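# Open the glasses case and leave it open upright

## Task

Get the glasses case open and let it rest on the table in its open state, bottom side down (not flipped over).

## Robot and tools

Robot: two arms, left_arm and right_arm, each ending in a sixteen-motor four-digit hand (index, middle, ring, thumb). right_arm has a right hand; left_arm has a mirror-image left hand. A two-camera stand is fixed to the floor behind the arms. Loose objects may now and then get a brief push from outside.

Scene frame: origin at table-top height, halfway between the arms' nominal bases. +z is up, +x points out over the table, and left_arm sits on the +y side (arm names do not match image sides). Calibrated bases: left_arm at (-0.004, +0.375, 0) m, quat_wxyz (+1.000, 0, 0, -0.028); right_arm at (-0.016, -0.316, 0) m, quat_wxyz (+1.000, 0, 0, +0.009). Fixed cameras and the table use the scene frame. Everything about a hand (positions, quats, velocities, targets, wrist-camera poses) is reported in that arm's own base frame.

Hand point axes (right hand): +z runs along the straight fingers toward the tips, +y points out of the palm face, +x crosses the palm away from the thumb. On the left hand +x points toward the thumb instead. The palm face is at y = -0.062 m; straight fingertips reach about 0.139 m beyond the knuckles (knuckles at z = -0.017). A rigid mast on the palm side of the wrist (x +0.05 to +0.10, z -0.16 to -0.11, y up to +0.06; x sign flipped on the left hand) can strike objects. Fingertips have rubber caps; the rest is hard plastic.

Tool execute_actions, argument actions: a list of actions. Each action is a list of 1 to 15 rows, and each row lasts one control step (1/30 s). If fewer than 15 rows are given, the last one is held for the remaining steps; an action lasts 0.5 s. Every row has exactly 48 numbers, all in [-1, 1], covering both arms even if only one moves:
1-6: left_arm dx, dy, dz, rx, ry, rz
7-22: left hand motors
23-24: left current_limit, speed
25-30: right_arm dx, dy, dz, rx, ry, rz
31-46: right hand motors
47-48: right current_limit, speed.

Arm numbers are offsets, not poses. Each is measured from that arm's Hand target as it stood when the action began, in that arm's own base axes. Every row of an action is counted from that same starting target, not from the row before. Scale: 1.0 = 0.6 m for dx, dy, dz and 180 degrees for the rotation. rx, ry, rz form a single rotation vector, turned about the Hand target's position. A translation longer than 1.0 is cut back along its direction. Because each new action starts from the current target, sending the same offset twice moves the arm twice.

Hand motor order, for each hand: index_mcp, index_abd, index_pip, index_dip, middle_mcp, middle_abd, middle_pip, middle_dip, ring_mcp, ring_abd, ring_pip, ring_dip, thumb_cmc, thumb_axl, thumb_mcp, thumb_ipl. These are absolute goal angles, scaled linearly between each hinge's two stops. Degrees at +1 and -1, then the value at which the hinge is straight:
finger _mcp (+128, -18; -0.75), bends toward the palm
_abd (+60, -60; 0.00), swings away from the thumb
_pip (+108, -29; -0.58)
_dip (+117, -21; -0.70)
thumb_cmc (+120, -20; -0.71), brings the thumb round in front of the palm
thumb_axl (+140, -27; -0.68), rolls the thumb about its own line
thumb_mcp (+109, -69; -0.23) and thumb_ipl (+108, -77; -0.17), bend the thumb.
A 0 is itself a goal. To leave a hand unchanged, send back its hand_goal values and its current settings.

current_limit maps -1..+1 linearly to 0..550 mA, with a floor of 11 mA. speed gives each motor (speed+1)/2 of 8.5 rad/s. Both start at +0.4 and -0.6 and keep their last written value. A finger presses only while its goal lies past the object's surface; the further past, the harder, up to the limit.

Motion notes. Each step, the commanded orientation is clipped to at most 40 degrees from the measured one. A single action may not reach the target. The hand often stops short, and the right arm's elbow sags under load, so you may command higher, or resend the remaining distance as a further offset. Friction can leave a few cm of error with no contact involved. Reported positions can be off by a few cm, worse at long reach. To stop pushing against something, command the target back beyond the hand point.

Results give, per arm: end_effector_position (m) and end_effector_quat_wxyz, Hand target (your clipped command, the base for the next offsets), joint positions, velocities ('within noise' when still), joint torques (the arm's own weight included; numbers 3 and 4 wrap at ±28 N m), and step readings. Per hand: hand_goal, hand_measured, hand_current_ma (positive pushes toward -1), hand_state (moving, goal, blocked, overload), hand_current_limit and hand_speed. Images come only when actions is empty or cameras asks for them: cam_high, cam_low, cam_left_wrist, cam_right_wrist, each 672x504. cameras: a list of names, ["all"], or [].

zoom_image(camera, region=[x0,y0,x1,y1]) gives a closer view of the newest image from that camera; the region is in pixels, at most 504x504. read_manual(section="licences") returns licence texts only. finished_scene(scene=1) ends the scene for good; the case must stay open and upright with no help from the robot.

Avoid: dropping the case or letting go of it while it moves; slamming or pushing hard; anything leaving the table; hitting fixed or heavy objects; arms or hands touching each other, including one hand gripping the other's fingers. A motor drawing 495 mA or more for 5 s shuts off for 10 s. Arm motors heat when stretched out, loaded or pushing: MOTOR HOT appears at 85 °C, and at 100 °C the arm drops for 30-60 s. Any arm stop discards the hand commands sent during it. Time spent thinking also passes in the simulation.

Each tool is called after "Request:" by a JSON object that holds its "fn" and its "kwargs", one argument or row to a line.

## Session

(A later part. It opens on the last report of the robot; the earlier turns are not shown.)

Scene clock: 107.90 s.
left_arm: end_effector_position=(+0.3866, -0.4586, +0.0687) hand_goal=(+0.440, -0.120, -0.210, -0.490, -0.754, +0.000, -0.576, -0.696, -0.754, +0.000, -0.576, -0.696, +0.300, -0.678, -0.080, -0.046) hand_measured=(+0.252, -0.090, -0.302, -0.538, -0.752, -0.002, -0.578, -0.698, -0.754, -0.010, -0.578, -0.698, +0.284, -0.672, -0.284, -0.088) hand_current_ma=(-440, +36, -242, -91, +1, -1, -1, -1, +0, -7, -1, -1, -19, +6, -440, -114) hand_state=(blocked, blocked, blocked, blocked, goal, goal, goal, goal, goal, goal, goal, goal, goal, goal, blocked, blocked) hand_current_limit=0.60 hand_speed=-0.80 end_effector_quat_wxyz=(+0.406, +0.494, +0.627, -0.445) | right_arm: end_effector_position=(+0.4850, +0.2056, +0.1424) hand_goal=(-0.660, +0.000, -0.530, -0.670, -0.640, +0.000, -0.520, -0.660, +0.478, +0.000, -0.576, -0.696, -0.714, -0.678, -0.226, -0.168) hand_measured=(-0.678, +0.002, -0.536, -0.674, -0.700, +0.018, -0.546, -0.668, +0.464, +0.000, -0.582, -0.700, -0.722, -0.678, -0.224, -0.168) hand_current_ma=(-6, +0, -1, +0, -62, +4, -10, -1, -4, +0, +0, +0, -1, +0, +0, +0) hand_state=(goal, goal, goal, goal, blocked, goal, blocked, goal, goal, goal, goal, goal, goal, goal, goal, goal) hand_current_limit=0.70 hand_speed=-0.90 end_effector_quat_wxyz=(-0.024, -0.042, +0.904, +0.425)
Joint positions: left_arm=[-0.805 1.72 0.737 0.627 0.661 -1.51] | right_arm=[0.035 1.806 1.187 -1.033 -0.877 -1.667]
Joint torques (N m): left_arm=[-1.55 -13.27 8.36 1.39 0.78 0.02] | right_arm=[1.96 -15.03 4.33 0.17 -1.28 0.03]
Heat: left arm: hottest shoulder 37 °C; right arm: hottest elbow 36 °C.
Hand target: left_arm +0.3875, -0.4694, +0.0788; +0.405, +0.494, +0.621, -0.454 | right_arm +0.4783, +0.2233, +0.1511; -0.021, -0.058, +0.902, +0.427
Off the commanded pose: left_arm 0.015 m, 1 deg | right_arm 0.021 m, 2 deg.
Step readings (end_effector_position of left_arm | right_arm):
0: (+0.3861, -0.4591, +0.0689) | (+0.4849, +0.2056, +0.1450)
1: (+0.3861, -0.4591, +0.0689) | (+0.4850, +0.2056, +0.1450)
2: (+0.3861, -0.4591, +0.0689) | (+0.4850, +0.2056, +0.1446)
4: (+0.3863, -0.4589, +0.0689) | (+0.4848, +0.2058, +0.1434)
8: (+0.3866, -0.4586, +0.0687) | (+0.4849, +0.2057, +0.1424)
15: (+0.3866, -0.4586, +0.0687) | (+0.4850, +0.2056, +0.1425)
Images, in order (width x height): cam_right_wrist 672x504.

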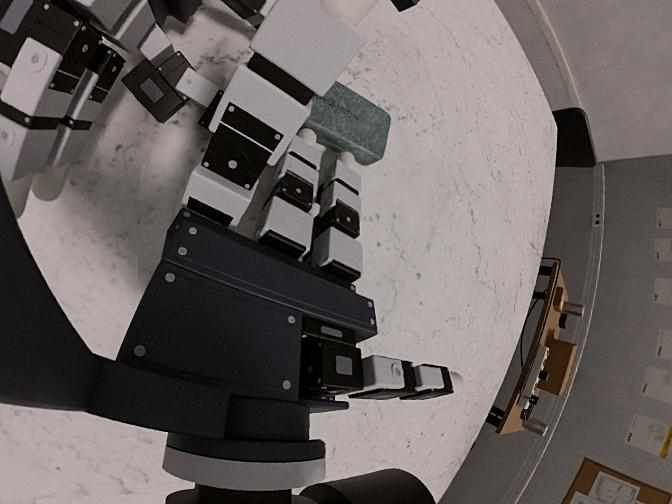

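Request:
{"fn": "execute_actions", "kwargs": {
  "actions": [
    [[0,0,0,0,0,0,0.44,-0.12,-0.21,-0.49,-0.754,0,-0.576,-0.696,-0.754,0,-0.576,-0.696,0.30,-0.678,-0.08,-0.045,0.6,-0.8,0,-0.008,0.02,0,0,0,-0.66,0,-0.53,-0.67,-0.54,0,-0.48,-0.63,0.479,0,-0.576,-0.696,-0.714,-0.678,-0.226,-0.168,0.75,-0.9]]
  ],
  "cameras": ["cam_right_wrist"]
}}

Request:
{"fn": "zoom_image", "kwargs": {
  "camera": "cam_right_wrist",
  "region": [260, 60, 440, 200]
}}

Scene clock: 108.80 s.
left_arm: end_effector_position=(+0.3866, -0.4586, +0.0687) hand_goal=(+0.440, -0.120, -0.210, -0.490, -0.754, +0.000, -0.576, -0.696, -0.754, +0.000, -0.576, -0.696, +0.300, -0.678, -0.080, -0.046) hand_measured=(+0.252, -0.090, -0.302, -0.538, -0.752, -0.002, -0.578, -0.698, -0.754, -0.010, -0.578, -0.698, +0.282, -0.672, -0.284, -0.088) hand_current_ma=(-440, +37, -242, -91, +1, -1, -1, -1, +0, -7, -1, -1, -21, +6, -440, -114) hand_state=(blocked, blocked, blocked, blocked, goal, goal, goal, goal, goal, goal, goal, goal, goal, goal, blocked, blocked) hand_current_limit=0.60 hand_speed=-0.80 end_effector_quat_wxyz=(+0.406, +0.494, +0.627, -0.445) | right_arm: end_effector_position=(+0.4832, +0.2053, +0.1417) hand_goal=(-0.660, +0.000, -0.530, -0.670, -0.540, +0.000, -0.480, -0.630, +0.478, +0.000, -0.576, -0.696, -0.714, -0.678, -0.226, -0.168) hand_measured=(-0.678, +0.002, -0.536, -0.674, -0.688, -0.002, -0.540, -0.656, +0.464, +0.000, -0.582, -0.700, -0.722, -0.678, -0.224, -0.168) hand_current_ma=(-6, +0, -1, +0, -360, +0, -52, -11, -4, +0, +0, +0, -1, +0, +0, +0) hand_state=(goal, goal, goal, goal, blocked, goal, blocked, blocked, goal, goal, goal, goal, goal, goal, goal, goal) hand_current_limit=0.75 hand_speed=-0.90 end_effector_quat_wxyz=(-0.029, -0.040, +0.906, +0.420)
Joint positions: left_arm=[-0.805 1.72 0.737 0.627 0.661 -1.51] | right_arm=[0.035 1.803 1.187 -1.047 -0.866 -1.666]
Joint torques (N m): left_arm=[-1.55 -13.33 8.38 1.36 0.78 0.01] | right_arm=[1.2 -16.09 5.26 -0.76 -1.68 -0.11]
Heat: left arm: hottest shoulder 37 °C; right arm: hottest elbow 36 °C.
Hand target: left_arm +0.3875, -0.4694, +0.0788; +0.405, +0.494, +0.621, -0.454 | right_arm +0.4783, +0.2184, +0.1632; -0.021, -0.058, +0.902, +0.427
Off the commanded pose: left_arm 0.015 m, 1 deg | right_arm 0.026 m, 2 deg.
Step readings (end_effector_position of left_arm | right_arm):
0: (+0.3866, -0.4586, +0.0687) | (+0.4851, +0.2056, +0.1424)
1: (+0.3866, -0.4586, +0.0687) | (+0.4851, +0.2056, +0.1425)
2: (+0.3866, -0.4586, +0.0687) | (+0.4850, +0.2056, +0.1425)
4: (+0.3866, -0.4586, +0.0687) | (+0.4849, +0.2054, +0.1423)
8: (+0.3866, -0.4586, +0.0687) | (+0.4838, +0.2054, +0.1421)
15: (+0.3866, -0.4586, +0.0687) | (+0.4833, +0.2053, +0.1416)
Images, in order (width x height): cam_right_wrist 672x504.

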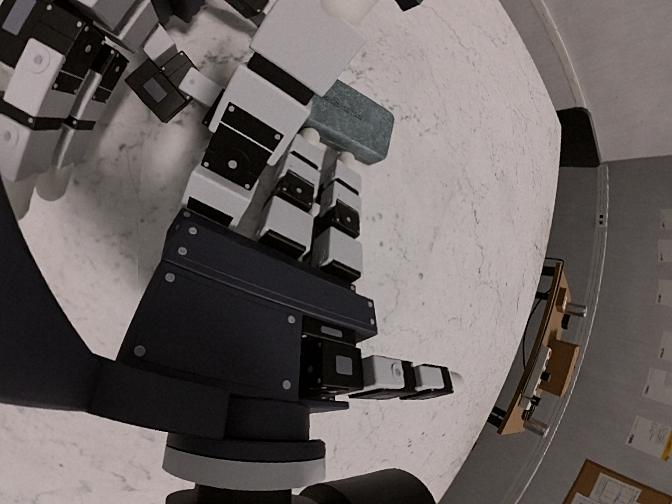

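Scaled by 2.800 from the camera's 672x504 image, which has a finer 960x720 frame.

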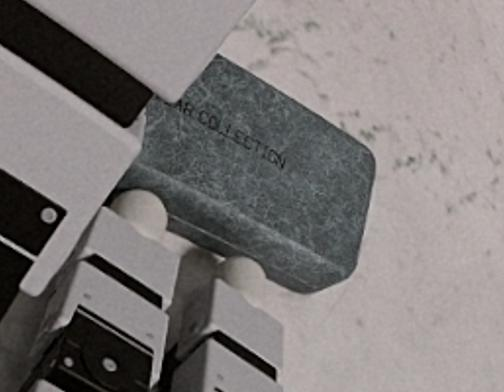

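Request:
{"fn": "execute_actions", "kwargs": {
  "actions": [
    [[0,0,0,0,0,0,0.44,-0.12,-0.21,-0.49,-0.754,0,-0.576,-0.696,-0.754,0,-0.576,-0.696,0.30,-0.678,-0.08,-0.045,0.6,-0.8,0,-0.005,0.015,0,0,0,-0.66,0,-0.53,-0.67,-0.46,0,-0.44,-0.60,0.479,0,-0.576,-0.696,-0.714,-0.678,-0.226,-0.168,0.77,-0.9]]
  ],
  "cameras": ["cam_right_wrist"]
}}

Request:
{"fn": "zoom_image", "kwargs": {
  "camera": "cam_right_wrist",
  "region": [260, 60, 440, 200]
}}

Scene clock: 109.70 s.
left_arm: end_effector_position=(+0.3867, -0.4587, +0.0691) hand_goal=(+0.440, -0.120, -0.210, -0.490, -0.754, +0.000, -0.576, -0.696, -0.754, +0.000, -0.576, -0.696, +0.300, -0.678, -0.080, -0.046) hand_measured=(+0.252, -0.086, -0.302, -0.536, -0.752, -0.002, -0.578, -0.698, -0.754, -0.010, -0.578, -0.698, +0.280, -0.672, -0.284, -0.088) hand_current_ma=(-440, +46, -242, -89, +1, -1, -1, -1, +0, -7, -1, -1, -26, +6, -440, -114) hand_state=(blocked, blocked, blocked, blocked, goal, goal, goal, goal, goal, goal, goal, goal, goal, goal, blocked, blocked) hand_current_limit=0.60 hand_speed=-0.80 end_effector_quat_wxyz=(+0.406, +0.494, +0.627, -0.445) | right_arm: end_effector_position=(+0.4805, +0.2050, +0.1451) hand_goal=(-0.660, +0.000, -0.530, -0.670, -0.460, +0.000, -0.440, -0.600, +0.478, +0.000, -0.576, -0.696, -0.714, -0.678, -0.226, -0.168) hand_measured=(-0.678, +0.002, -0.536, -0.674, -0.684, -0.026, -0.540, -0.654, +0.464, +0.000, -0.582, -0.700, -0.722, -0.678, -0.224, -0.168) hand_current_ma=(-6, +0, -1, +0, -487, -8, -145, -44, -4, +0, +0, +0, -1, +0, +0, +0) hand_state=(goal, goal, goal, goal, blocked, blocked, blocked, blocked, goal, goal, goal, goal, goal, goal, goal, goal) hand_current_limit=0.77 hand_speed=-0.90 end_effector_quat_wxyz=(-0.034, -0.038, +0.907, +0.419)
Joint positions: left_arm=[-0.805 1.719 0.737 0.627 0.661 -1.51] | right_arm=[0.035 1.794 1.187 -1.067 -0.862 -1.666]
Joint torques (N m): left_arm=[-1.61 -13.22 8.36 1.39 0.78 0.02] | right_arm=[0.79 -16.26 5.97 -1.06 -1.82 -0.21]
Heat: left arm: hottest shoulder 37 °C; right arm: hottest elbow 36 °C.
Hand target: left_arm +0.3875, -0.4694, +0.0789; +0.405, +0.494, +0.621, -0.454 | right_arm +0.4783, +0.2155, +0.1721; -0.021, -0.058, +0.902, +0.427
Off the commanded pose: left_arm 0.014 m, 1 deg | right_arm 0.029 m, 3 deg.
Step readings (end_effector_position of left_arm | right_arm):
0: (+0.3866, -0.4586, +0.0687) | (+0.4832, +0.2053, +0.1417)
1: (+0.3866, -0.4586, +0.0687) | (+0.4832, +0.2053, +0.1417)
2: (+0.3866, -0.4586, +0.0687) | (+0.4829, +0.2052, +0.1416)
4: (+0.3866, -0.4586, +0.0689) | (+0.4822, +0.2051, +0.1417)
8: (+0.3867, -0.4587, +0.0691) | (+0.4811, +0.2050, +0.1434)
15: (+0.3867, -0.4587, +0.0691) | (+0.4805, +0.2050, +0.1451)
Images, in order (width x height): cam_right_wrist 672x504.

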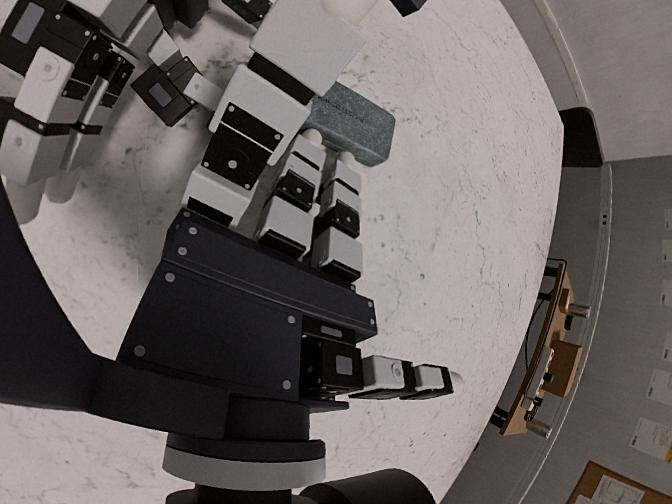

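Scaled by 2.800 from the camera's 672x504 image, which has a finer 960x720 frame.

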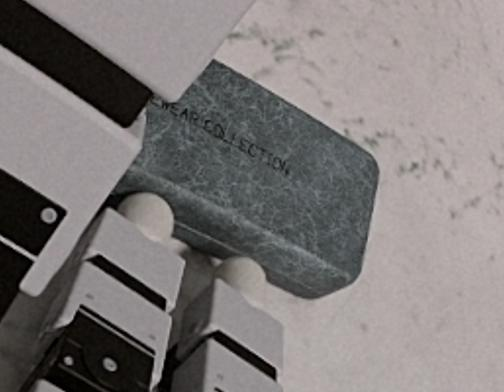

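Request:
{"fn": "execute_actions", "kwargs": {
  "actions": [
    [[0,0,0,0,0,0,0.44,-0.12,-0.21,-0.49,-0.754,0,-0.576,-0.696,-0.754,0,-0.576,-0.696,0.30,-0.678,-0.08,-0.045,0.6,-0.8,0,0.0,0.008,0,0,0,-0.66,0,-0.53,-0.67,-0.46,0,-0.40,-0.56,0.479,0,-0.576,-0.696,-0.714,-0.678,-0.226,-0.168,0.77,-0.9]]
  ],
  "cameras": ["cam_right_wrist"]
}}

Request:
{"fn": "zoom_image", "kwargs": {
  "camera": "cam_right_wrist",
  "region": [260, 60, 440, 200]
}}

Scene clock: 110.60 s.
left_arm: end_effector_position=(+0.3867, -0.4587, +0.0696) hand_goal=(+0.440, -0.120, -0.210, -0.490, -0.754, +0.000, -0.576, -0.696, -0.754, +0.000, -0.576, -0.696, +0.300, -0.678, -0.080, -0.046) hand_measured=(+0.252, -0.082, -0.302, -0.534, -0.752, -0.002, -0.578, -0.698, -0.754, -0.010, -0.578, -0.698, +0.276, -0.672, -0.284, -0.088) hand_current_ma=(-440, +52, -240, -79, +1, -1, -1, -1, +0, -7, -1, -1, -35, +6, -440, -114) hand_state=(blocked, blocked, blocked, blocked, goal, goal, goal, goal, goal, goal, goal, goal, blocked, goal, blocked, blocked) hand_current_limit=0.60 hand_speed=-0.80 end_effector_quat_wxyz=(+0.407, +0.494, +0.627, -0.445) | right_arm: end_effector_position=(+0.4791, +0.2048, +0.1468) hand_goal=(-0.660, +0.000, -0.530, -0.670, -0.460, +0.000, -0.400, -0.560, +0.478, +0.000, -0.576, -0.696, -0.714, -0.678, -0.226, -0.168) hand_measured=(-0.678, +0.002, -0.536, -0.674, -0.684, -0.032, -0.526, -0.626, +0.464, +0.000, -0.582, -0.700, -0.722, -0.678, -0.224, -0.168) hand_current_ma=(-6, +0, -1, +0, -487, -12, -229, -65, -4, +0, +0, +0, -1, +0, +0, +0) hand_state=(goal, goal, goal, goal, blocked, blocked, blocked, blocked, goal, goal, goal, goal, goal, goal, goal, goal) hand_current_limit=0.77 hand_speed=-0.90 end_effector_quat_wxyz=(-0.037, -0.037, +0.907, +0.417)
Joint positions: left_arm=[-0.805 1.718 0.737 0.627 0.661 -1.51] | right_arm=[0.035 1.789 1.187 -1.077 -0.859 -1.666]
Joint torques (N m): left_arm=[-1.49 -13.22 8.36 1.36 0.78 0.02] | right_arm=[0.67 -16.44 6.32 -1.11 -1.96 -0.2]
Heat: left arm: hottest shoulder 37 °C; right arm: hottest elbow 36 °C.
Hand target: left_arm +0.3875, -0.4694, +0.0788; +0.405, +0.494, +0.621, -0.454 | right_arm +0.4783, +0.2154, +0.1769; -0.021, -0.058, +0.902, +0.427
Off the commanded pose: left_arm 0.014 m, 1 deg | right_arm 0.032 m, 3 deg.
Step readings (end_effector_position of left_arm | right_arm):
0: (+0.3867, -0.4587, +0.0691) | (+0.4805, +0.2050, +0.1451)
1: (+0.3867, -0.4587, +0.0691) | (+0.4805, +0.2050, +0.1451)
2: (+0.3867, -0.4587, +0.0691) | (+0.4803, +0.2050, +0.1450)
4: (+0.3867, -0.4587, +0.0691) | (+0.4800, +0.2049, +0.1450)
8: (+0.3867, -0.4587, +0.0696) | (+0.4794, +0.2048, +0.1459)
15: (+0.3867, -0.4587, +0.0696) | (+0.4791, +0.2048, +0.1468)
Images, in order (width x height): cam_right_wrist 672x504.

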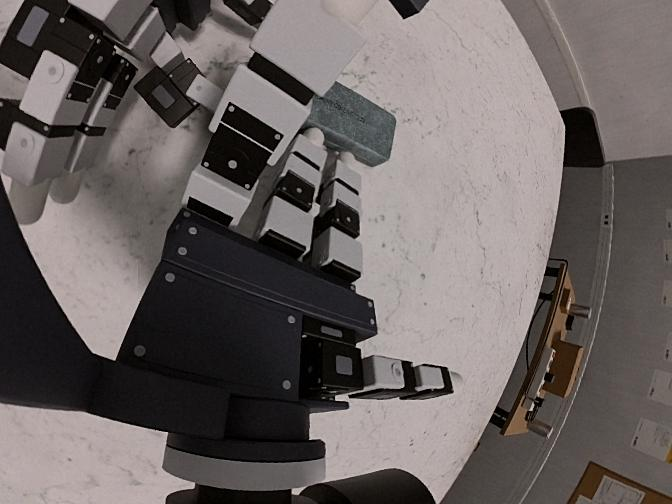

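Scaled by 2.800 from the camera's 672x504 image, which has a finer 960x720 frame.

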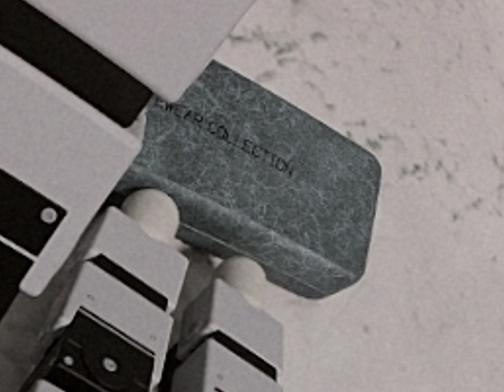

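Request:
{"fn": "execute_actions", "kwargs": {
  "actions": [
    [[0,0,0,0,0,0,0.3,-0.12,-0.3,-0.56,-0.754,0,-0.576,-0.696,-0.754,0,-0.576,-0.696,0.30,-0.678,-0.2,-0.1,0.4,-0.6,0,-0.04,-0.04,0,0,0,-0.70,0,-0.56,-0.68,-0.68,0,-0.56,-0.68,0.479,0,-0.576,-0.696,-0.714,-0.678,-0.226,-0.168,0.5,-0.6]],
    [[0,0.02,0.03,0,0,0,0.1,0,-0.4,-0.64,-0.754,0,-0.576,-0.696,-0.754,0,-0.576,-0.696,0.20,-0.678,-0.4,-0.17,0.4,-0.4,0,-0.05,0.02,0,0,0,-0.70,0,-0.56,-0.68,-0.68,0,-0.56,-0.68,0.479,0,-0.576,-0.696,-0.714,-0.678,-0.226,-0.168,0.5,-0.6]],
    [[0.03,0.12,0.12,0,0,0.1,-0.3,0,-0.4,-0.64,-0.754,0,-0.576,-0.696,-0.754,0,-0.576,-0.696,0.0,-0.678,-0.4,-0.17,0.4,-0.3,0,-0.05,0.02,0,0,0,-0.70,0,-0.56,-0.68,-0.68,0,-0.56,-0.68,0.479,0,-0.576,-0.696,-0.714,-0.678,-0.226,-0.168,0.5,-0.6]]
  ],
  "cameras": ["cam_left_wrist", "cam_high"]
}}

Scene clock: 113.47 s.
left_arm: end_effector_position=(+0.3994, -0.3832, +0.1626) hand_goal=(-0.300, +0.000, -0.400, -0.640, -0.754, +0.000, -0.576, -0.696, -0.754, +0.000, -0.576, -0.696, +0.000, -0.678, -0.400, -0.170) hand_measured=(-0.298, -0.002, -0.398, -0.638, -0.752, -0.002, -0.578, -0.698, -0.752, -0.008, -0.578, -0.698, -0.004, -0.676, -0.396, -0.168) hand_current_ma=(+1, -1, +1, +1, +1, -1, +0, -1, +1, -6, -1, -1, -3, +2, +4, +2) hand_state=(goal, goal, goal, goal, goal, goal, goal, goal, goal, goal, goal, goal, goal, goal, goal, goal) hand_current_limit=0.40 hand_speed=-0.30 end_effector_quat_wxyz=(+0.469, +0.395, +0.690, -0.385) | right_arm: end_effector_position=(+0.4666, +0.1334, +0.1661) hand_goal=(-0.700, +0.000, -0.560, -0.680, -0.680, +0.000, -0.560, -0.680, +0.478, +0.000, -0.576, -0.696, -0.714, -0.678, -0.226, -0.168) hand_measured=(-0.706, +0.002, -0.560, -0.678, -0.692, -0.004, -0.564, -0.682, +0.464, +0.000, -0.582, -0.700, -0.722, -0.678, -0.224, -0.168) hand_current_ma=(-1, +0, +0, +0, -3, +0, +0, +0, -4, +0, +0, +0, -1, +0, +0, +0) hand_state=(goal, goal, goal, goal, goal, goal, goal, goal, goal, goal, goal, goal, goal, goal, goal, goal) hand_current_limit=0.50 hand_speed=-0.60 end_effector_quat_wxyz=(-0.035, -0.048, +0.901, +0.430)
Joint positions: left_arm=[-0.776 1.381 0.667 0.421 0.416 -1.617] | right_arm=[-0.119 1.789 1.221 -1.303 -0.853 -1.932]
Joint torques (N m): left_arm=[-0.5 -10.05 9.81 1.55 0.09 0.06] | right_arm=[-1.03 -12.57 7.54 -1.09 -0.9 -0.2]
Heat: left arm: hottest shoulder 37 °C; right arm: hottest elbow 36 °C.
Hand target: left_arm +0.4055, -0.3855, +0.1690; +0.472, +0.390, +0.690, -0.385 | right_arm +0.4783, +0.1315, +0.1769; -0.021, -0.058, +0.902, +0.427
Off the commanded pose: left_arm 0.009 m, 1 deg | right_arm 0.016 m, 2 deg.
Step readings (end_effector_position of left_arm | right_arm):
0: (+0.3867, -0.4587, +0.0696) | (+0.4791, +0.2048, +0.1468)
1: (+0.3867, -0.4587, +0.0696) | (+0.4790, +0.2048, +0.1468)
2: (+0.3865, -0.4588, +0.0695) | (+0.4788, +0.2044, +0.1469)
4: (+0.3861, -0.4590, +0.0695) | (+0.4782, +0.2035, +0.1488)
8: (+0.3858, -0.4592, +0.0694) | (+0.4770, +0.1989, +0.1506)
15: (+0.3858, -0.4592, +0.0694) | (+0.4756, +0.1961, +0.1510)
16: (+0.3857, -0.4592, +0.0694) | (+0.4753, +0.1958, +0.1511)
17: (+0.3846, -0.4593, +0.0685) | (+0.4746, +0.1933, +0.1513)
19: (+0.3826, -0.4593, +0.0691) | (+0.4715, +0.1892, +0.1519)
23: (+0.3806, -0.4589, +0.0769) | (+0.4697, +0.1729, +0.1527)
30: (+0.3808, -0.4584, +0.0842) | (+0.4685, +0.1621, +0.1533)
31: (+0.3817, -0.4573, +0.0838) | (+0.4679, +0.1622, +0.1534)
32: (+0.3868, -0.4508, +0.0838) | (+0.4670, +0.1611, +0.1539)
34: (+0.3943, -0.4308, +0.0895) | (+0.4647, +0.1584, +0.1561)
38: (+0.4014, -0.3976, +0.1306) | (+0.4658, +0.1443, +0.1612)
45: (+0.4010, -0.3854, +0.1693) | (+0.4682, +0.1333, +0.1657)
Images, in order (width x height): cam_high 672x504, cam_left_wrist 672x504.

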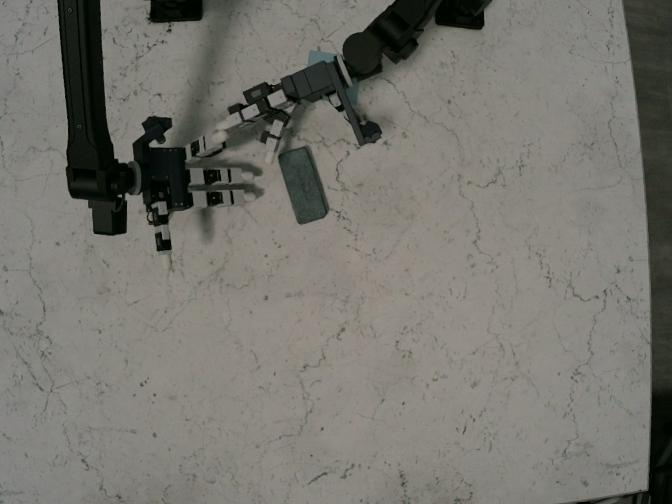

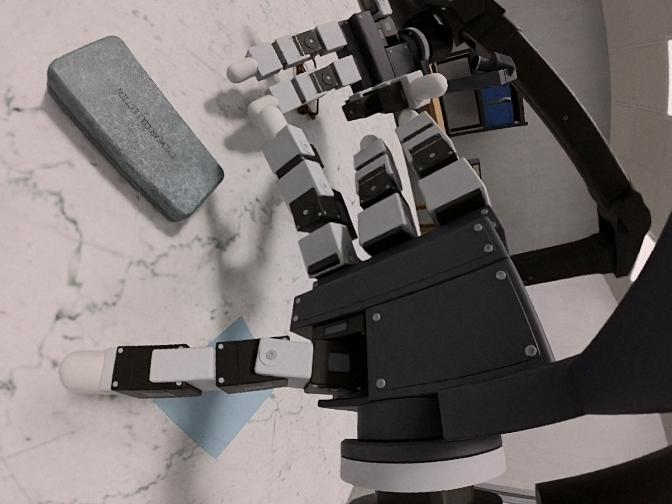

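Request:
{"fn": "zoom_image", "kwargs": {
  "camera": "cam_left_wrist",
  "region": [30, 20, 240, 240]
}}

Scaled by 2.291 from the camera's 672x504 image, which has a finer 960x720 frame.

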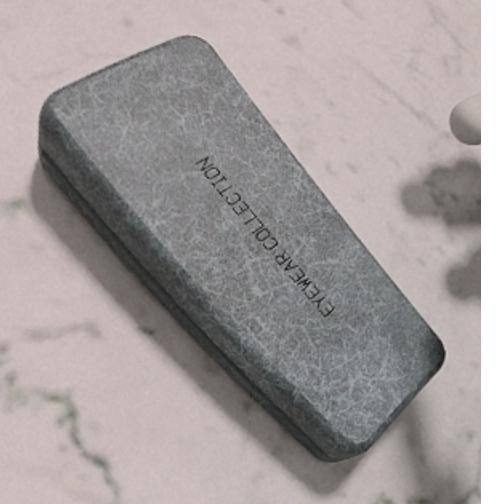

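Request:
{"fn": "execute_actions", "kwargs": {
  "actions": [
    [[0.02,0.08,-0.1,0,0,0.08,-0.3,0,-0.4,-0.64,-0.754,0,-0.576,-0.696,-0.754,0,-0.576,-0.696,-0.5,-0.678,-0.3,-0.17,0.4,-0.3,0,0,0,0,0,0,-0.70,0,-0.56,-0.68,-0.68,0,-0.56,-0.68,0.479,0,-0.576,-0.696,-0.714,-0.678,-0.226,-0.168,0.5,-0.6]]
  ],
  "cameras": ["cam_left_wrist", "cam_right_wrist"]
}}

Request:
{"fn": "zoom_image", "kwargs": {
  "camera": "cam_left_wrist",
  "region": [0, 0, 240, 200]
}}

Scene clock: 114.63 s.
left_arm: end_effector_position=(+0.4153, -0.3399, +0.1212) hand_goal=(-0.300, +0.000, -0.400, -0.640, -0.754, +0.000, -0.576, -0.696, -0.754, +0.000, -0.576, -0.696, -0.500, -0.678, -0.300, -0.170) hand_measured=(-0.298, -0.006, -0.398, -0.638, -0.752, -0.006, -0.578, -0.698, -0.754, -0.004, -0.578, -0.698, -0.492, -0.676, -0.318, -0.178) hand_current_ma=(+0, -3, +0, +1, +1, -3, +0, -1, +0, -2, -1, -1, +6, +0, -34, -11) hand_state=(goal, goal, goal, goal, goal, goal, goal, goal, goal, goal, goal, goal, goal, goal, goal, goal) hand_current_limit=0.40 hand_speed=-0.30 end_effector_quat_wxyz=(+0.521, +0.308, +0.727, -0.324) | right_arm: end_effector_position=(+0.4691, +0.1323, +0.1680) hand_goal=(-0.700, +0.000, -0.560, -0.680, -0.680, +0.000, -0.560, -0.680, +0.478, +0.000, -0.576, -0.696, -0.714, -0.678, -0.226, -0.168) hand_measured=(-0.706, +0.002, -0.560, -0.678, -0.692, -0.002, -0.564, -0.682, +0.462, -0.004, -0.582, -0.698, -0.722, -0.678, -0.224, -0.168) hand_current_ma=(-1, +0, +0, +0, -3, +0, +0, +0, -4, +0, -1, +0, -1, +0, +0, +0) hand_state=(goal, goal, goal, goal, goal, goal, goal, goal, goal, goal, goal, goal, goal, goal, goal, goal) hand_current_limit=0.50 hand_speed=-0.60 end_effector_quat_wxyz=(-0.031, -0.049, +0.902, +0.428)
Joint positions: left_arm=[-0.781 1.47 0.579 0.637 0.171 -1.681] | right_arm=[-0.121 1.789 1.229 -1.303 -0.851 -1.934]
Joint torques (N m): left_arm=[-0.32 -8.53 7.05 2.55 0.02 -0.05] | right_arm=[-0.85 -12.57 7.09 -1.09 -1.01 -0.19]
Heat: left arm: hottest shoulder 37 °C; right arm: hottest elbow 36 °C.
Hand target: left_arm +0.4174, -0.3374, +0.1089; +0.516, +0.301, +0.734, -0.323 | right_arm +0.4783, +0.1315, +0.1770; -0.021, -0.058, +0.902, +0.427
Off the commanded pose: left_arm 0.013 m, 1 deg | right_arm 0.013 m, 2 deg.
Step readings (end_effector_position of left_arm | right_arm):
0: (+0.3993, -0.3832, +0.1624) | (+0.4666, +0.1334, +0.1661)
1: (+0.4003, -0.3819, +0.1623) | (+0.4666, +0.1334, +0.1661)
2: (+0.4041, -0.3761, +0.1613) | (+0.4669, +0.1334, +0.1664)
4: (+0.4069, -0.3662, +0.1571) | (+0.4682, +0.1332, +0.1673)
8: (+0.4087, -0.3419, +0.1273) | (+0.4693, +0.1323, +0.1679)
15: (+0.4147, -0.3398, +0.1212) | (+0.4692, +0.1323, +0.1680)
Images, in order (width x height): cam_left_wrist 672x504, cam_right_wrist 672x504.

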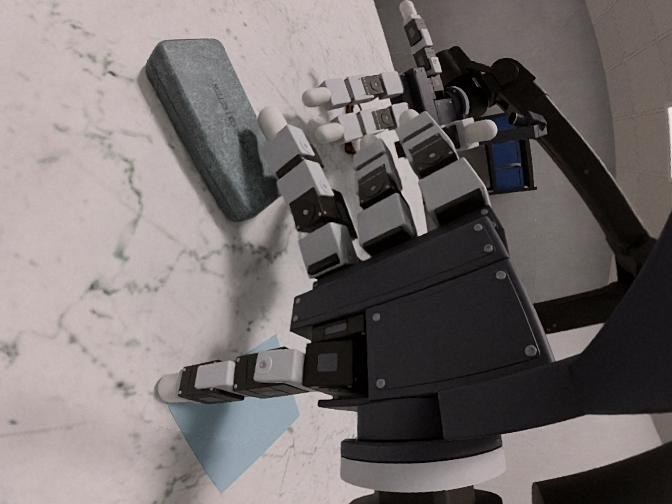

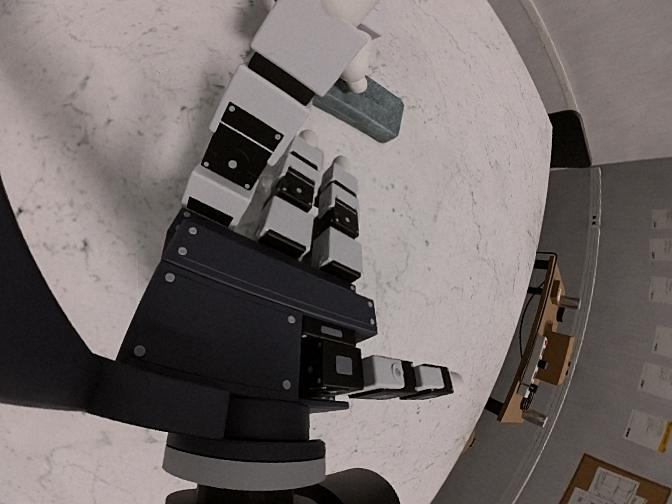

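Scaled by 2.100 from the camera's 672x504 image, which has a finer 960x720 frame.

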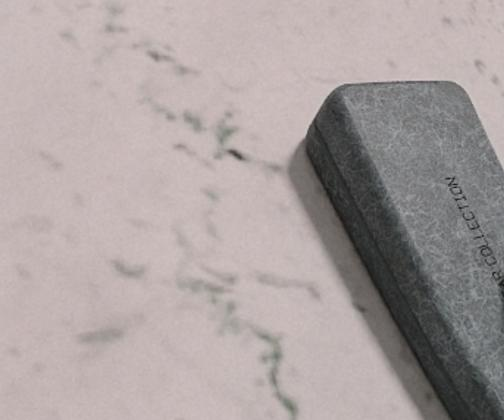

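Request:
{"fn": "zoom_image", "kwargs": {
  "camera": "cam_left_wrist",
  "region": [130, 30, 230, 130]
}}

Request:
{"fn": "zoom_image", "kwargs": {
  "camera": "cam_left_wrist",
  "region": [170, 110, 290, 230]
}}

Scaled by 5.040 from the camera's 672x504 image, which has a finer 960x720 frame.

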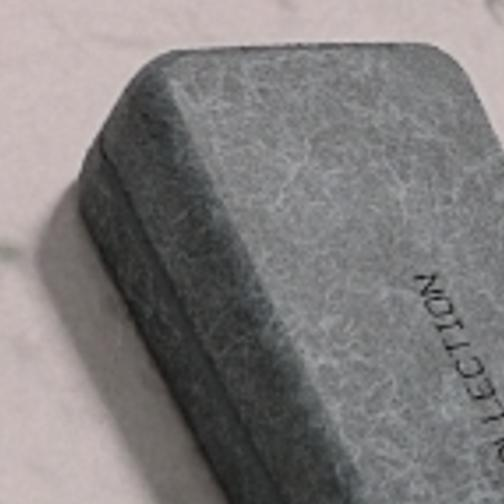

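Scaled by 4.200 from the camera's 672x504 image, which has a finer 960x720 frame.

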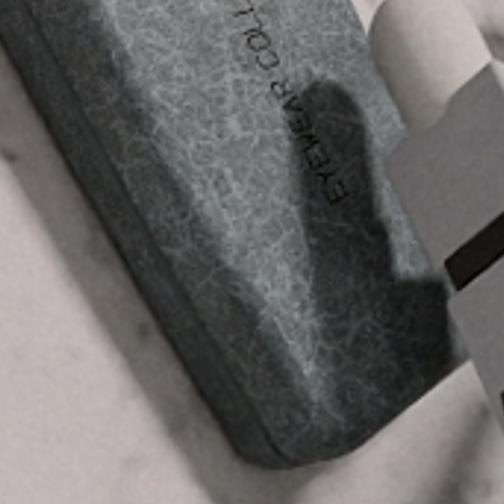

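Request:
{"fn": "zoom_image", "kwargs": {
  "camera": "cam_right_wrist",
  "region": [310, 60, 420, 150]
}}

Scaled by 4.582 from the camera's 672x504 image, which has a finer 960x720 frame.

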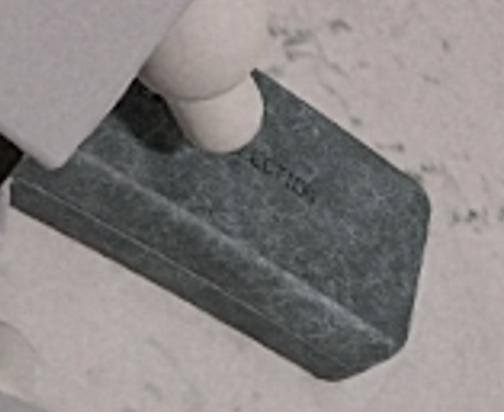

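Request:
{"fn": "execute_actions", "kwargs": {
  "actions": [
    [[0,0.05,0.1,0,0,-0.1,-0.3,0,-0.4,-0.64,-0.754,0,-0.576,-0.696,-0.754,0,-0.576,-0.696,0.0,-0.678,-0.3,-0.17,0.4,-0.3,-0.01,-0.02,-0.03,0,0,-0.033,-0.70,0,-0.56,-0.68,-0.70,0,-0.56,-0.68,-0.7,0,-0.56,-0.68,-0.714,-0.678,-0.226,-0.168,0.4,-0.4]],
    [[0,0,0,0,0,0,-0.3,0,-0.4,-0.64,-0.754,0,-0.576,-0.696,-0.754,0,-0.576,-0.696,0.0,-0.678,-0.3,-0.17,0.4,-0.3,0,0.10,-0.02,0,0,0,-0.70,0,-0.56,-0.68,-0.70,0,-0.56,-0.68,-0.7,0,-0.56,-0.68,-0.714,-0.678,-0.226,-0.168,0.4,-0.4]]
  ],
  "cameras": ["cam_high", "cam_right_wrist"]
}}

Scene clock: 120.20 s.
left_arm: end_effector_position=(+0.3987, -0.2996, +0.1384) hand_goal=(-0.300, +0.000, -0.400, -0.640, -0.754, +0.000, -0.576, -0.696, -0.754, +0.000, -0.576, -0.696, +0.000, -0.678, -0.300, -0.170) hand_measured=(-0.300, -0.006, -0.398, -0.638, -0.752, -0.006, -0.576, -0.698, -0.752, -0.004, -0.576, -0.698, -0.008, -0.676, -0.300, -0.172) hand_current_ma=(+0, -3, +0, +1, +1, -3, +0, -1, +1, -2, +0, -1, -8, +0, +0, -1) hand_state=(goal, goal, goal, goal, goal, goal, goal, goal, goal, goal, goal, goal, goal, goal, goal, goal) hand_current_limit=0.40 hand_speed=-0.30 end_effector_quat_wxyz=(+0.436, +0.408, +0.695, -0.402) | right_arm: end_effector_position=(+0.4705, +0.1822, +0.1366) hand_goal=(-0.700, +0.000, -0.560, -0.680, -0.700, +0.000, -0.560, -0.680, -0.700, +0.000, -0.560, -0.680, -0.714, -0.678, -0.226, -0.168) hand_measured=(-0.706, +0.002, -0.560, -0.678, -0.706, -0.002, -0.564, -0.682, -0.706, -0.002, -0.566, -0.684, -0.722, -0.678, -0.224, -0.168) hand_current_ma=(-1, +0, +0, +0, -1, +0, +0, +0, -1, +0, -1, +0, -1, +0, +0, +0) hand_state=(goal, goal, goal, goal, goal, goal, goal, goal, goal, goal, goal, goal, goal, goal, goal, goal) hand_current_limit=0.40 hand_speed=-0.40 end_effector_quat_wxyz=(-0.013, -0.012, +0.903, +0.429)
Joint positions: left_arm=[-0.559 1.278 0.544 0.342 0.677 -1.531] | right_arm=[-0.014 1.758 1.094 -0.978 -0.885 -1.645]
Joint torques (N m): left_arm=[-0.15 -9.17 12.11 1.43 0.55 0.2] | right_arm=[-1.44 -14.62 4.37 0.08 -0.99 0.01]
Heat: left arm: hottest shoulder 37 °C; right arm: hottest elbow 36 °C.
Hand target: left_arm +0.4174, -0.3075, +0.1688; +0.459, +0.412, +0.678, -0.400 | right_arm +0.4724, +0.1794, +0.1470; +0.002, -0.011, +0.904, +0.428
Off the commanded pose: left_arm 0.037 m, 3 deg | right_arm 0.011 m, 2 deg.
Step readings (end_effector_position of left_arm | right_arm):
0: (+0.4153, -0.3399, +0.1212) | (+0.4691, +0.1323, +0.1680)
1: (+0.4147, -0.3412, +0.1210) | (+0.4691, +0.1323, +0.1680)
2: (+0.4112, -0.3462, +0.1202) | (+0.4699, +0.1323, +0.1679)
4: (+0.4010, -0.3487, +0.1209) | (+0.4723, +0.1308, +0.1647)
8: (+0.4018, -0.3211, +0.1376) | (+0.4688, +0.1275, +0.1520)
15: (+0.4033, -0.3004, +0.1467) | (+0.4695, +0.1235, +0.1460)
16: (+0.4020, -0.3003, +0.1445) | (+0.4701, +0.1235, +0.1463)
17: (+0.4010, -0.3003, +0.1429) | (+0.4712, +0.1244, +0.1464)
19: (+0.3998, -0.3000, +0.1407) | (+0.4724, +0.1315, +0.1449)
23: (+0.3990, -0.2997, +0.1389) | (+0.4681, +0.1611, +0.1401)
30: (+0.3987, -0.2996, +0.1384) | (+0.4668, +0.1827, +0.1352)
Images, in order (width x height): cam_high 672x504, cam_right_wrist 672x504.

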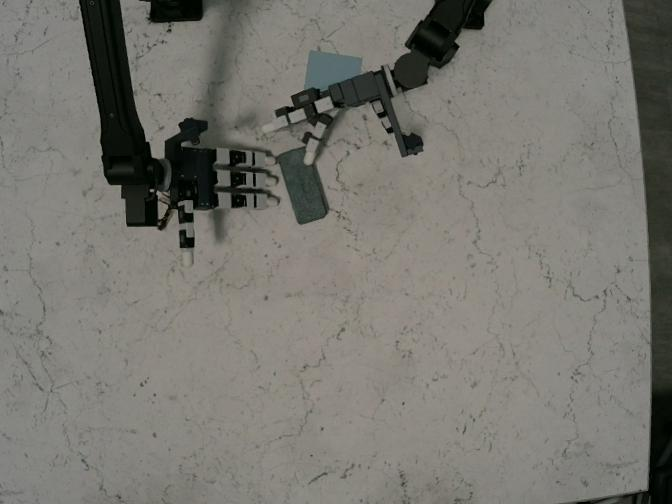

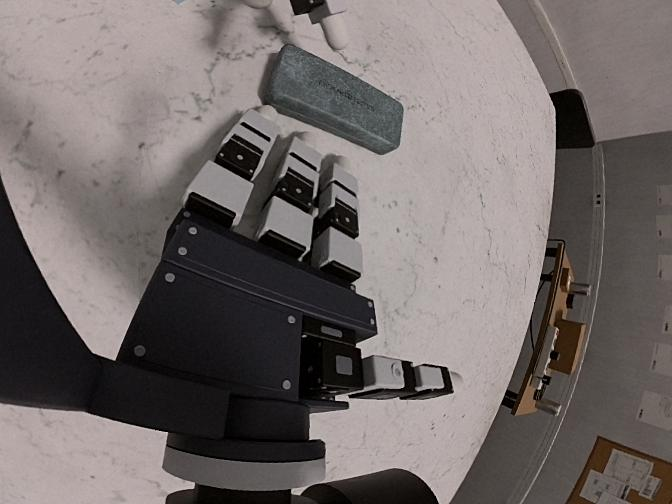

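Request:
{"fn": "execute_actions", "kwargs": {
  "actions": [
    [[0,0,0,0,0,0,-0.3,0,-0.4,-0.64,-0.754,0,-0.576,-0.696,-0.754,0,-0.576,-0.696,0.0,-0.678,-0.3,-0.17,0.4,-0.3,0,0.055,0.012,0,0,0,-0.70,0,-0.56,-0.68,-0.70,0,-0.56,-0.68,-0.7,0,-0.56,-0.68,-0.714,-0.678,-0.226,-0.168,0.6,-0.4]]
  ],
  "cameras": ["cam_high", "cam_right_wrist"]
}}

Scene clock: 121.40 s.
left_arm: end_effector_position=(+0.3987, -0.2996, +0.1384) hand_goal=(-0.300, +0.000, -0.400, -0.640, -0.754, +0.000, -0.576, -0.696, -0.754, +0.000, -0.576, -0.696, +0.000, -0.678, -0.300, -0.170) hand_measured=(-0.300, -0.006, -0.398, -0.638, -0.752, -0.006, -0.576, -0.698, -0.752, -0.004, -0.576, -0.698, -0.008, -0.676, -0.300, -0.172) hand_current_ma=(+0, -3, +0, +1, +1, -3, +0, -1, +1, -2, +0, -1, -8, +0, +0, -1) hand_state=(goal, goal, goal, goal, goal, goal, goal, goal, goal, goal, goal, goal, goal, goal, goal, goal) hand_current_limit=0.40 hand_speed=-0.30 end_effector_quat_wxyz=(+0.436, +0.408, +0.695, -0.402) | right_arm: end_effector_position=(+0.4722, +0.2113, +0.1439) hand_goal=(-0.700, +0.000, -0.560, -0.680, -0.700, +0.000, -0.560, -0.680, -0.700, +0.000, -0.560, -0.680, -0.714, -0.678, -0.226, -0.168) hand_measured=(-0.706, +0.002, -0.560, -0.678, -0.706, -0.002, -0.564, -0.682, -0.710, +0.000, -0.566, -0.684, -0.722, -0.678, -0.224, -0.168) hand_current_ma=(-1, +0, +0, +0, -1, +0, +0, +0, -2, +0, -1, +0, -1, +0, +0, +0) hand_state=(goal, goal, goal, goal, goal, goal, goal, goal, goal, goal, goal, goal, goal, goal, goal, goal) hand_current_limit=0.60 hand_speed=-0.40 end_effector_quat_wxyz=(-0.011, -0.008, +0.904, +0.428)
Joint positions: left_arm=[-0.559 1.278 0.544 0.342 0.677 -1.531] | right_arm=[0.051 1.732 1.082 -0.902 -0.885 -1.528]
Joint torques (N m): left_arm=[-0.15 -9.17 12.12 1.42 0.54 0.19] | right_arm=[-0.62 -14.33 4.55 0.28 -0.96 0.01]
Heat: left arm: hottest shoulder 37 °C; right arm: hottest elbow 36 °C.
Hand target: left_arm +0.4174, -0.3075, +0.1688; +0.459, +0.412, +0.678, -0.400 | right_arm +0.4724, +0.2124, +0.1542; +0.002, -0.011, +0.904, +0.428
Off the commanded pose: left_arm 0.037 m, 3 deg | right_arm 0.010 m, 2 deg.
Step readings (end_effector_position of left_arm | right_arm):
0: (+0.3987, -0.2996, +0.1384) | (+0.4705, +0.1822, +0.1366)
1: (+0.3987, -0.2996, +0.1384) | (+0.4707, +0.1822, +0.1366)
2: (+0.3987, -0.2996, +0.1384) | (+0.4714, +0.1826, +0.1365)
4: (+0.3987, -0.2996, +0.1384) | (+0.4727, +0.1854, +0.1369)
8: (+0.3987, -0.2996, +0.1384) | (+0.4714, +0.2005, +0.1413)
15: (+0.3987, -0.2996, +0.1384) | (+0.4707, +0.2114, +0.1443)
Images, in order (width x height): cam_high 672x504, cam_right_wrist 672x504.

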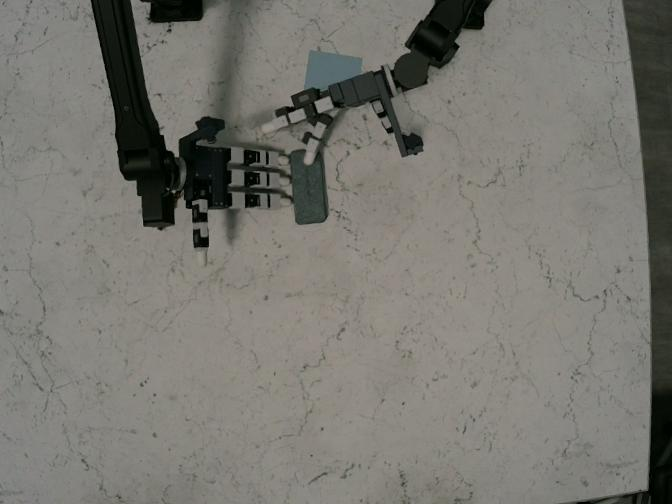

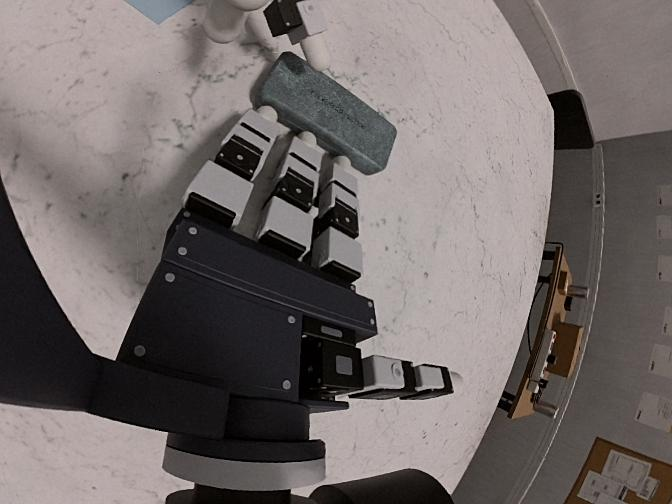

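Request:
{"fn": "execute_actions", "kwargs": {
  "actions": [
    [[-0.1,-0.05,0.03,0,0,-0.04,0.1,0,-0.358,-0.623,-0.754,0,-0.576,-0.696,-0.754,0,-0.576,-0.696,0.3,-0.678,-0.38,-0.168,0.4,-0.3,0,0.012,0.0,0,0,0,-0.70,0,-0.56,-0.68,-0.70,0,-0.56,-0.68,-0.7,0,-0.56,-0.68,-0.714,-0.678,-0.226,-0.168,0.6,-0.4],[-0.2,-0.236,-0.04,0,0,-0.08,0.12,-0.12,-0.358,-0.623,-0.754,0,-0.576,-0.696,-0.754,0,-0.576,-0.696,0.3,-0.678,-0.38,-0.168,0.4,-0.3,0,0.012,0.0,0,0,0,-0.70,0,-0.56,-0.68,-0.70,0,-0.56,-0.68,-0.7,0,-0.56,-0.68,-0.714,-0.678,-0.226,-0.168,0.6,-0.4]],
    [[0,0,-0.05,0,0,0,0.12,-0.12,-0.358,-0.623,-0.754,0,-0.576,-0.696,-0.754,0,-0.576,-0.696,0.3,-0.678,-0.38,-0.168,0.4,-0.3,0,-0.06,0.05,0,0,0,-0.70,0,-0.56,-0.68,-0.70,0,-0.56,-0.68,0.0,0,-0.56,-0.68,-0.714,-0.678,-0.226,-0.168,0.6,-0.4]]
  ],
  "cameras": ["cam_high", "cam_left_wrist", "cam_right_wrist"]
}}

Scene clock: 123.20 s.
left_arm: end_effector_position=(+0.2851, -0.4383, +0.0985) hand_goal=(+0.120, -0.120, -0.358, -0.624, -0.754, +0.000, -0.576, -0.696, -0.754, +0.000, -0.576, -0.696, +0.300, -0.678, -0.380, -0.168) hand_measured=(+0.116, -0.122, -0.360, -0.626, -0.754, -0.006, -0.576, -0.698, -0.754, -0.004, -0.576, -0.698, +0.286, -0.676, -0.376, -0.170) hand_current_ma=(-3, +0, -1, -1, +0, -3, +0, -1, +0, -2, +0, -1, -16, +0, +3, -1) hand_state=(goal, goal, goal, goal, goal, goal, goal, goal, goal, goal, goal, goal, goal, goal, goal, goal) hand_current_limit=0.40 hand_speed=-0.30 end_effector_quat_wxyz=(+0.386, +0.500, +0.631, -0.450) | right_arm: end_effector_position=(+0.4588, +0.1854, +0.1610) hand_goal=(-0.700, +0.000, -0.560, -0.680, -0.700, +0.000, -0.560, -0.680, +0.000, +0.000, -0.560, -0.680, -0.714, -0.678, -0.226, -0.168) hand_measured=(-0.706, +0.002, -0.560, -0.678, -0.706, -0.002, -0.564, -0.682, -0.020, +0.000, -0.566, -0.682, -0.722, -0.678, -0.224, -0.168) hand_current_ma=(-1, +0, +0, +0, -1, +0, +0, +0, -7, +0, +0, +0, -1, +0, +0, +0) hand_state=(goal, goal, goal, goal, goal, goal, goal, goal, goal, goal, goal, goal, goal, goal, goal, goal) hand_current_limit=0.60 hand_speed=-0.40 end_effector_quat_wxyz=(-0.025, +0.003, +0.904, +0.427)
Joint positions: left_arm=[-0.961 1.457 0.546 0.556 0.542 -1.574] | right_arm=[-0.006 1.687 1.079 -1.036 -0.882 -1.604]
Joint torques (N m): left_arm=[-0.32 -9.47 9.35 2.77 0.15 0.09] | right_arm=[-1.26 -13.1 7.9 -0.62 -1.09 -0.19]
Heat: left arm: hottest shoulder 37 °C; right arm: hottest elbow 36 °C.
Hand target: left_arm +0.2975, -0.4490, +0.1149; +0.405, +0.493, +0.621, -0.454 | right_arm +0.4724, +0.1836, +0.1842; +0.002, -0.011, +0.904, +0.428
Off the commanded pose: left_arm 0.023 m, 3 deg | right_arm 0.027 m, 4 deg.
Step readings (end_effector_position of left_arm | right_arm):
0: (+0.3987, -0.2996, +0.1384) | (+0.4722, +0.2112, +0.1439)
1: (+0.3984, -0.2998, +0.1384) | (+0.4723, +0.2112, +0.1439)
2: (+0.3961, -0.3019, +0.1385) | (+0.4727, +0.2112, +0.1439)
4: (+0.3857, -0.3171, +0.1402) | (+0.4733, +0.2117, +0.1438)
8: (+0.3153, -0.3942, +0.1485) | (+0.4738, +0.2129, +0.1433)
15: (+0.2761, -0.4297, +0.1204) | (+0.4738, +0.2142, +0.1431)
16: (+0.2772, -0.4294, +0.1162) | (+0.4738, +0.2142, +0.1431)
17: (+0.2781, -0.4302, +0.1131) | (+0.4727, +0.2137, +0.1430)
19: (+0.2809, -0.4327, +0.1092) | (+0.4689, +0.2099, +0.1451)
23: (+0.2836, -0.4362, +0.0992) | (+0.4637, +0.1969, +0.1546)
30: (+0.2849, -0.4380, +0.0978) | (+0.4610, +0.1852, +0.1608)
Images, in order (width x height): cam_high 672x504, cam_left_wrist 672x504, cam_right_wrist 672x504.

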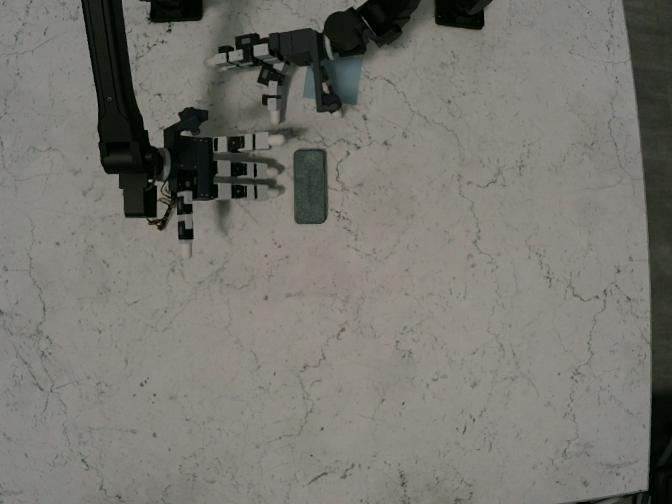

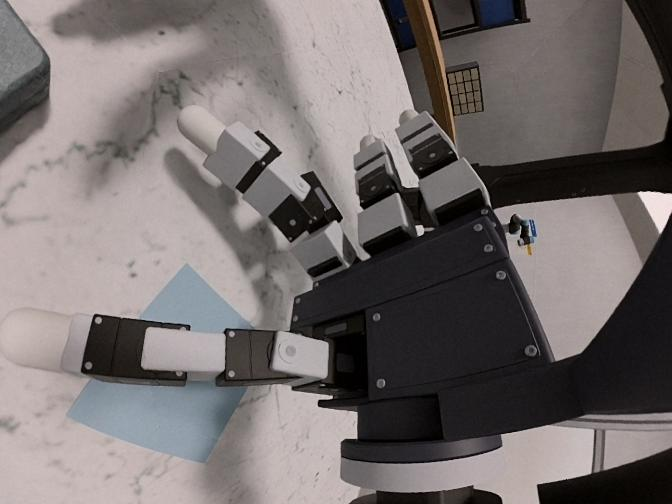

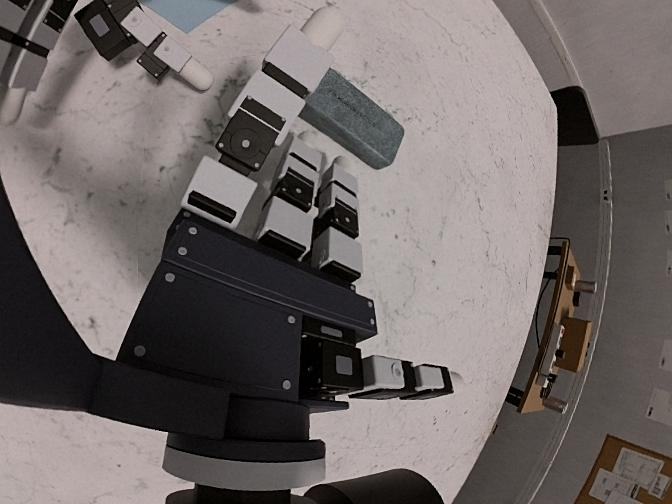

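Request:
{"fn": "execute_actions", "kwargs": {
  "actions": [
    [[0,0.01,-0.09,0,0,0,0.12,-0.12,-0.358,-0.623,-0.754,0,-0.576,-0.696,-0.754,0,-0.576,-0.696,0.3,-0.678,-0.38,-0.168,0.4,-0.3,0,0.0,0.0,0,0,0,-0.70,0,-0.56,-0.68,-0.70,0,-0.56,-0.68,0.3,0,-0.56,-0.68,-0.714,-0.678,-0.226,-0.168,0.6,-0.4]],
    [[0.14,0.0,0,0,0,0,0.12,-0.12,-0.358,-0.623,-0.754,0,-0.576,-0.696,-0.754,0,-0.576,-0.696,0.3,-0.678,-0.38,-0.168,0.4,-0.3,0,0.0,0.0,0,0,0,-0.70,0,-0.56,-0.68,-0.70,0,-0.56,-0.68,0.478,0,-0.56,-0.68,-0.714,-0.678,-0.226,-0.168,0.6,-0.4]]
  ],
  "cameras": ["cam_high", "cam_left_wrist", "cam_right_wrist"]
}}

Request:
{"fn": "zoom_image", "kwargs": {
  "camera": "cam_high",
  "region": [220, 60, 380, 240]
}}

Scene clock: 124.97 s.
left_arm: end_effector_position=(+0.3796, -0.4339, +0.0706) hand_goal=(+0.120, -0.120, -0.358, -0.624, -0.754, +0.000, -0.576, -0.696, -0.754, +0.000, -0.576, -0.696, +0.300, -0.678, -0.380, -0.168) hand_measured=(+0.134, -0.088, -0.350, -0.624, -0.752, -0.006, -0.576, -0.698, -0.752, -0.004, -0.576, -0.698, +0.286, -0.676, -0.376, -0.170) hand_current_ma=(+15, +42, +7, +0, +1, -3, +0, -1, +1, -2, +0, -1, -16, +0, +3, -1) hand_state=(goal, blocked, goal, goal, goal, goal, goal, goal, goal, goal, goal, goal, goal, goal, goal, goal) hand_current_limit=0.40 hand_speed=-0.30 end_effector_quat_wxyz=(+0.418, +0.493, +0.615, -0.451) | right_arm: end_effector_position=(+0.4584, +0.1854, +0.1610) hand_goal=(-0.700, +0.000, -0.560, -0.680, -0.700, +0.000, -0.560, -0.680, +0.478, +0.000, -0.560, -0.680, -0.714, -0.678, -0.226, -0.168) hand_measured=(-0.706, +0.002, -0.560, -0.678, -0.706, -0.002, -0.564, -0.682, +0.462, +0.000, -0.564, -0.682, -0.722, -0.678, -0.224, -0.168) hand_current_ma=(-1, +0, +0, +0, -1, +0, +0, +0, -4, +0, +0, +0, -1, +0, +0, +0) hand_state=(goal, goal, goal, goal, goal, goal, goal, goal, goal, goal, goal, goal, goal, goal, goal, goal) hand_current_limit=0.60 hand_speed=-0.40 end_effector_quat_wxyz=(-0.026, +0.003, +0.904, +0.427)
Joint positions: left_arm=[-0.771 1.693 0.66 0.709 0.702 -1.505] | right_arm=[-0.006 1.687 1.079 -1.038 -0.882 -1.606]
Joint torques (N m): left_arm=[-1.67 -10.11 8.31 0.99 0.42 0.09] | right_arm=[-1.2 -13.04 7.92 -0.64 -1.08 -0.2]
Heat: left arm: hottest shoulder 37 °C; right arm: hottest elbow 36 °C.
Hand target: left_arm +0.3814, -0.4431, +0.0609; +0.405, +0.493, +0.621, -0.454 | right_arm +0.4724, +0.1836, +0.1842; +0.001, -0.011, +0.904, +0.428
Off the commanded pose: left_arm 0.014 m, 2 deg | right_arm 0.027 m, 4 deg.
Step readings (end_effector_position of left_arm | right_arm):
0: (+0.2851, -0.4383, +0.0985) | (+0.4588, +0.1854, +0.1610)
1: (+0.2853, -0.4386, +0.0988) | (+0.4588, +0.1854, +0.1610)
2: (+0.2861, -0.4397, +0.0995) | (+0.4588, +0.1854, +0.1610)
4: (+0.2894, -0.4437, +0.0976) | (+0.4587, +0.1854, +0.1610)
8: (+0.2913, -0.4435, +0.0710) | (+0.4586, +0.1854, +0.1610)
15: (+0.2921, -0.4467, +0.0698) | (+0.4585, +0.1854, +0.1610)
16: (+0.2923, -0.4467, +0.0696) | (+0.4584, +0.1854, +0.1610)
17: (+0.2926, -0.4472, +0.0695) | (+0.4584, +0.1854, +0.1610)
19: (+0.3037, -0.4457, +0.0698) | (+0.4584, +0.1854, +0.1610)
23: (+0.3533, -0.4353, +0.0710) | (+0.4584, +0.1854, +0.1610)
30: (+0.3797, -0.4336, +0.0706) | (+0.4584, +0.1854, +0.1610)
Images, in order (width x height): cam_high 672x504, cam_left_wrist 672x504, cam_right_wrist 672x504.

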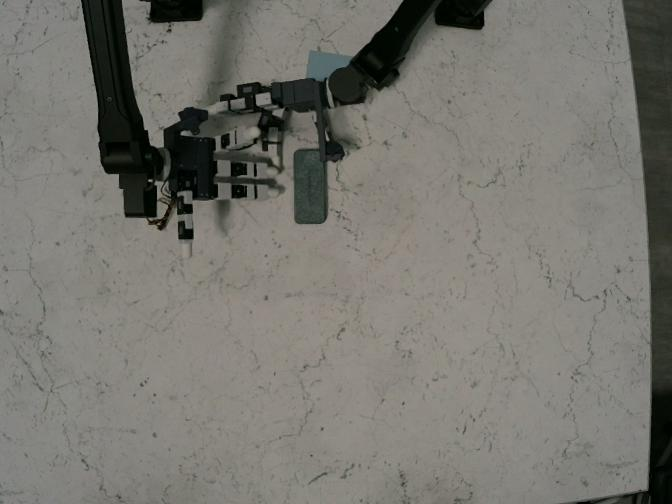

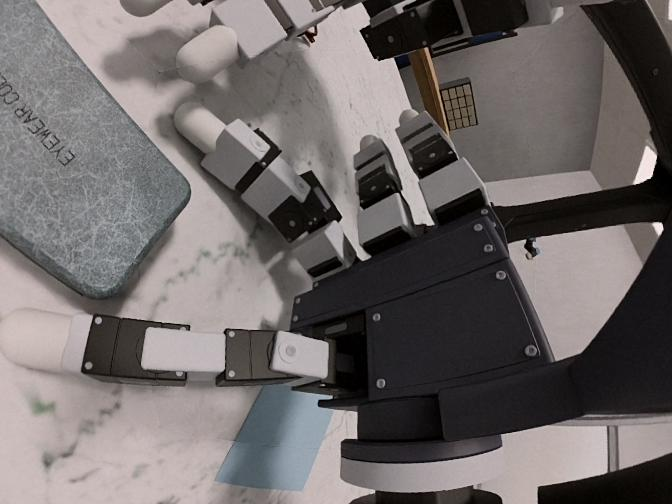

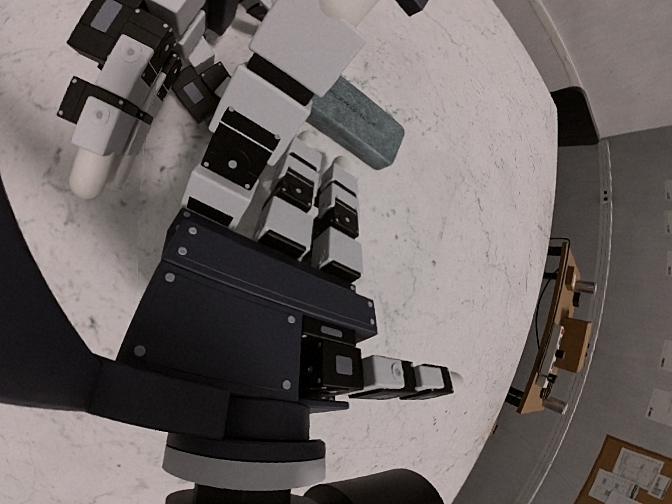

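Scaled by 2.800 from the camera's 672x504 image, which has a finer 960x720 frame.

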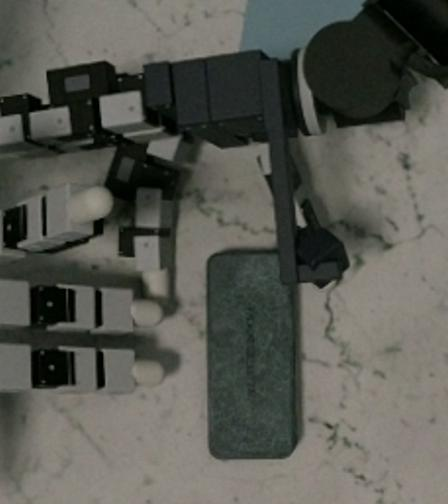

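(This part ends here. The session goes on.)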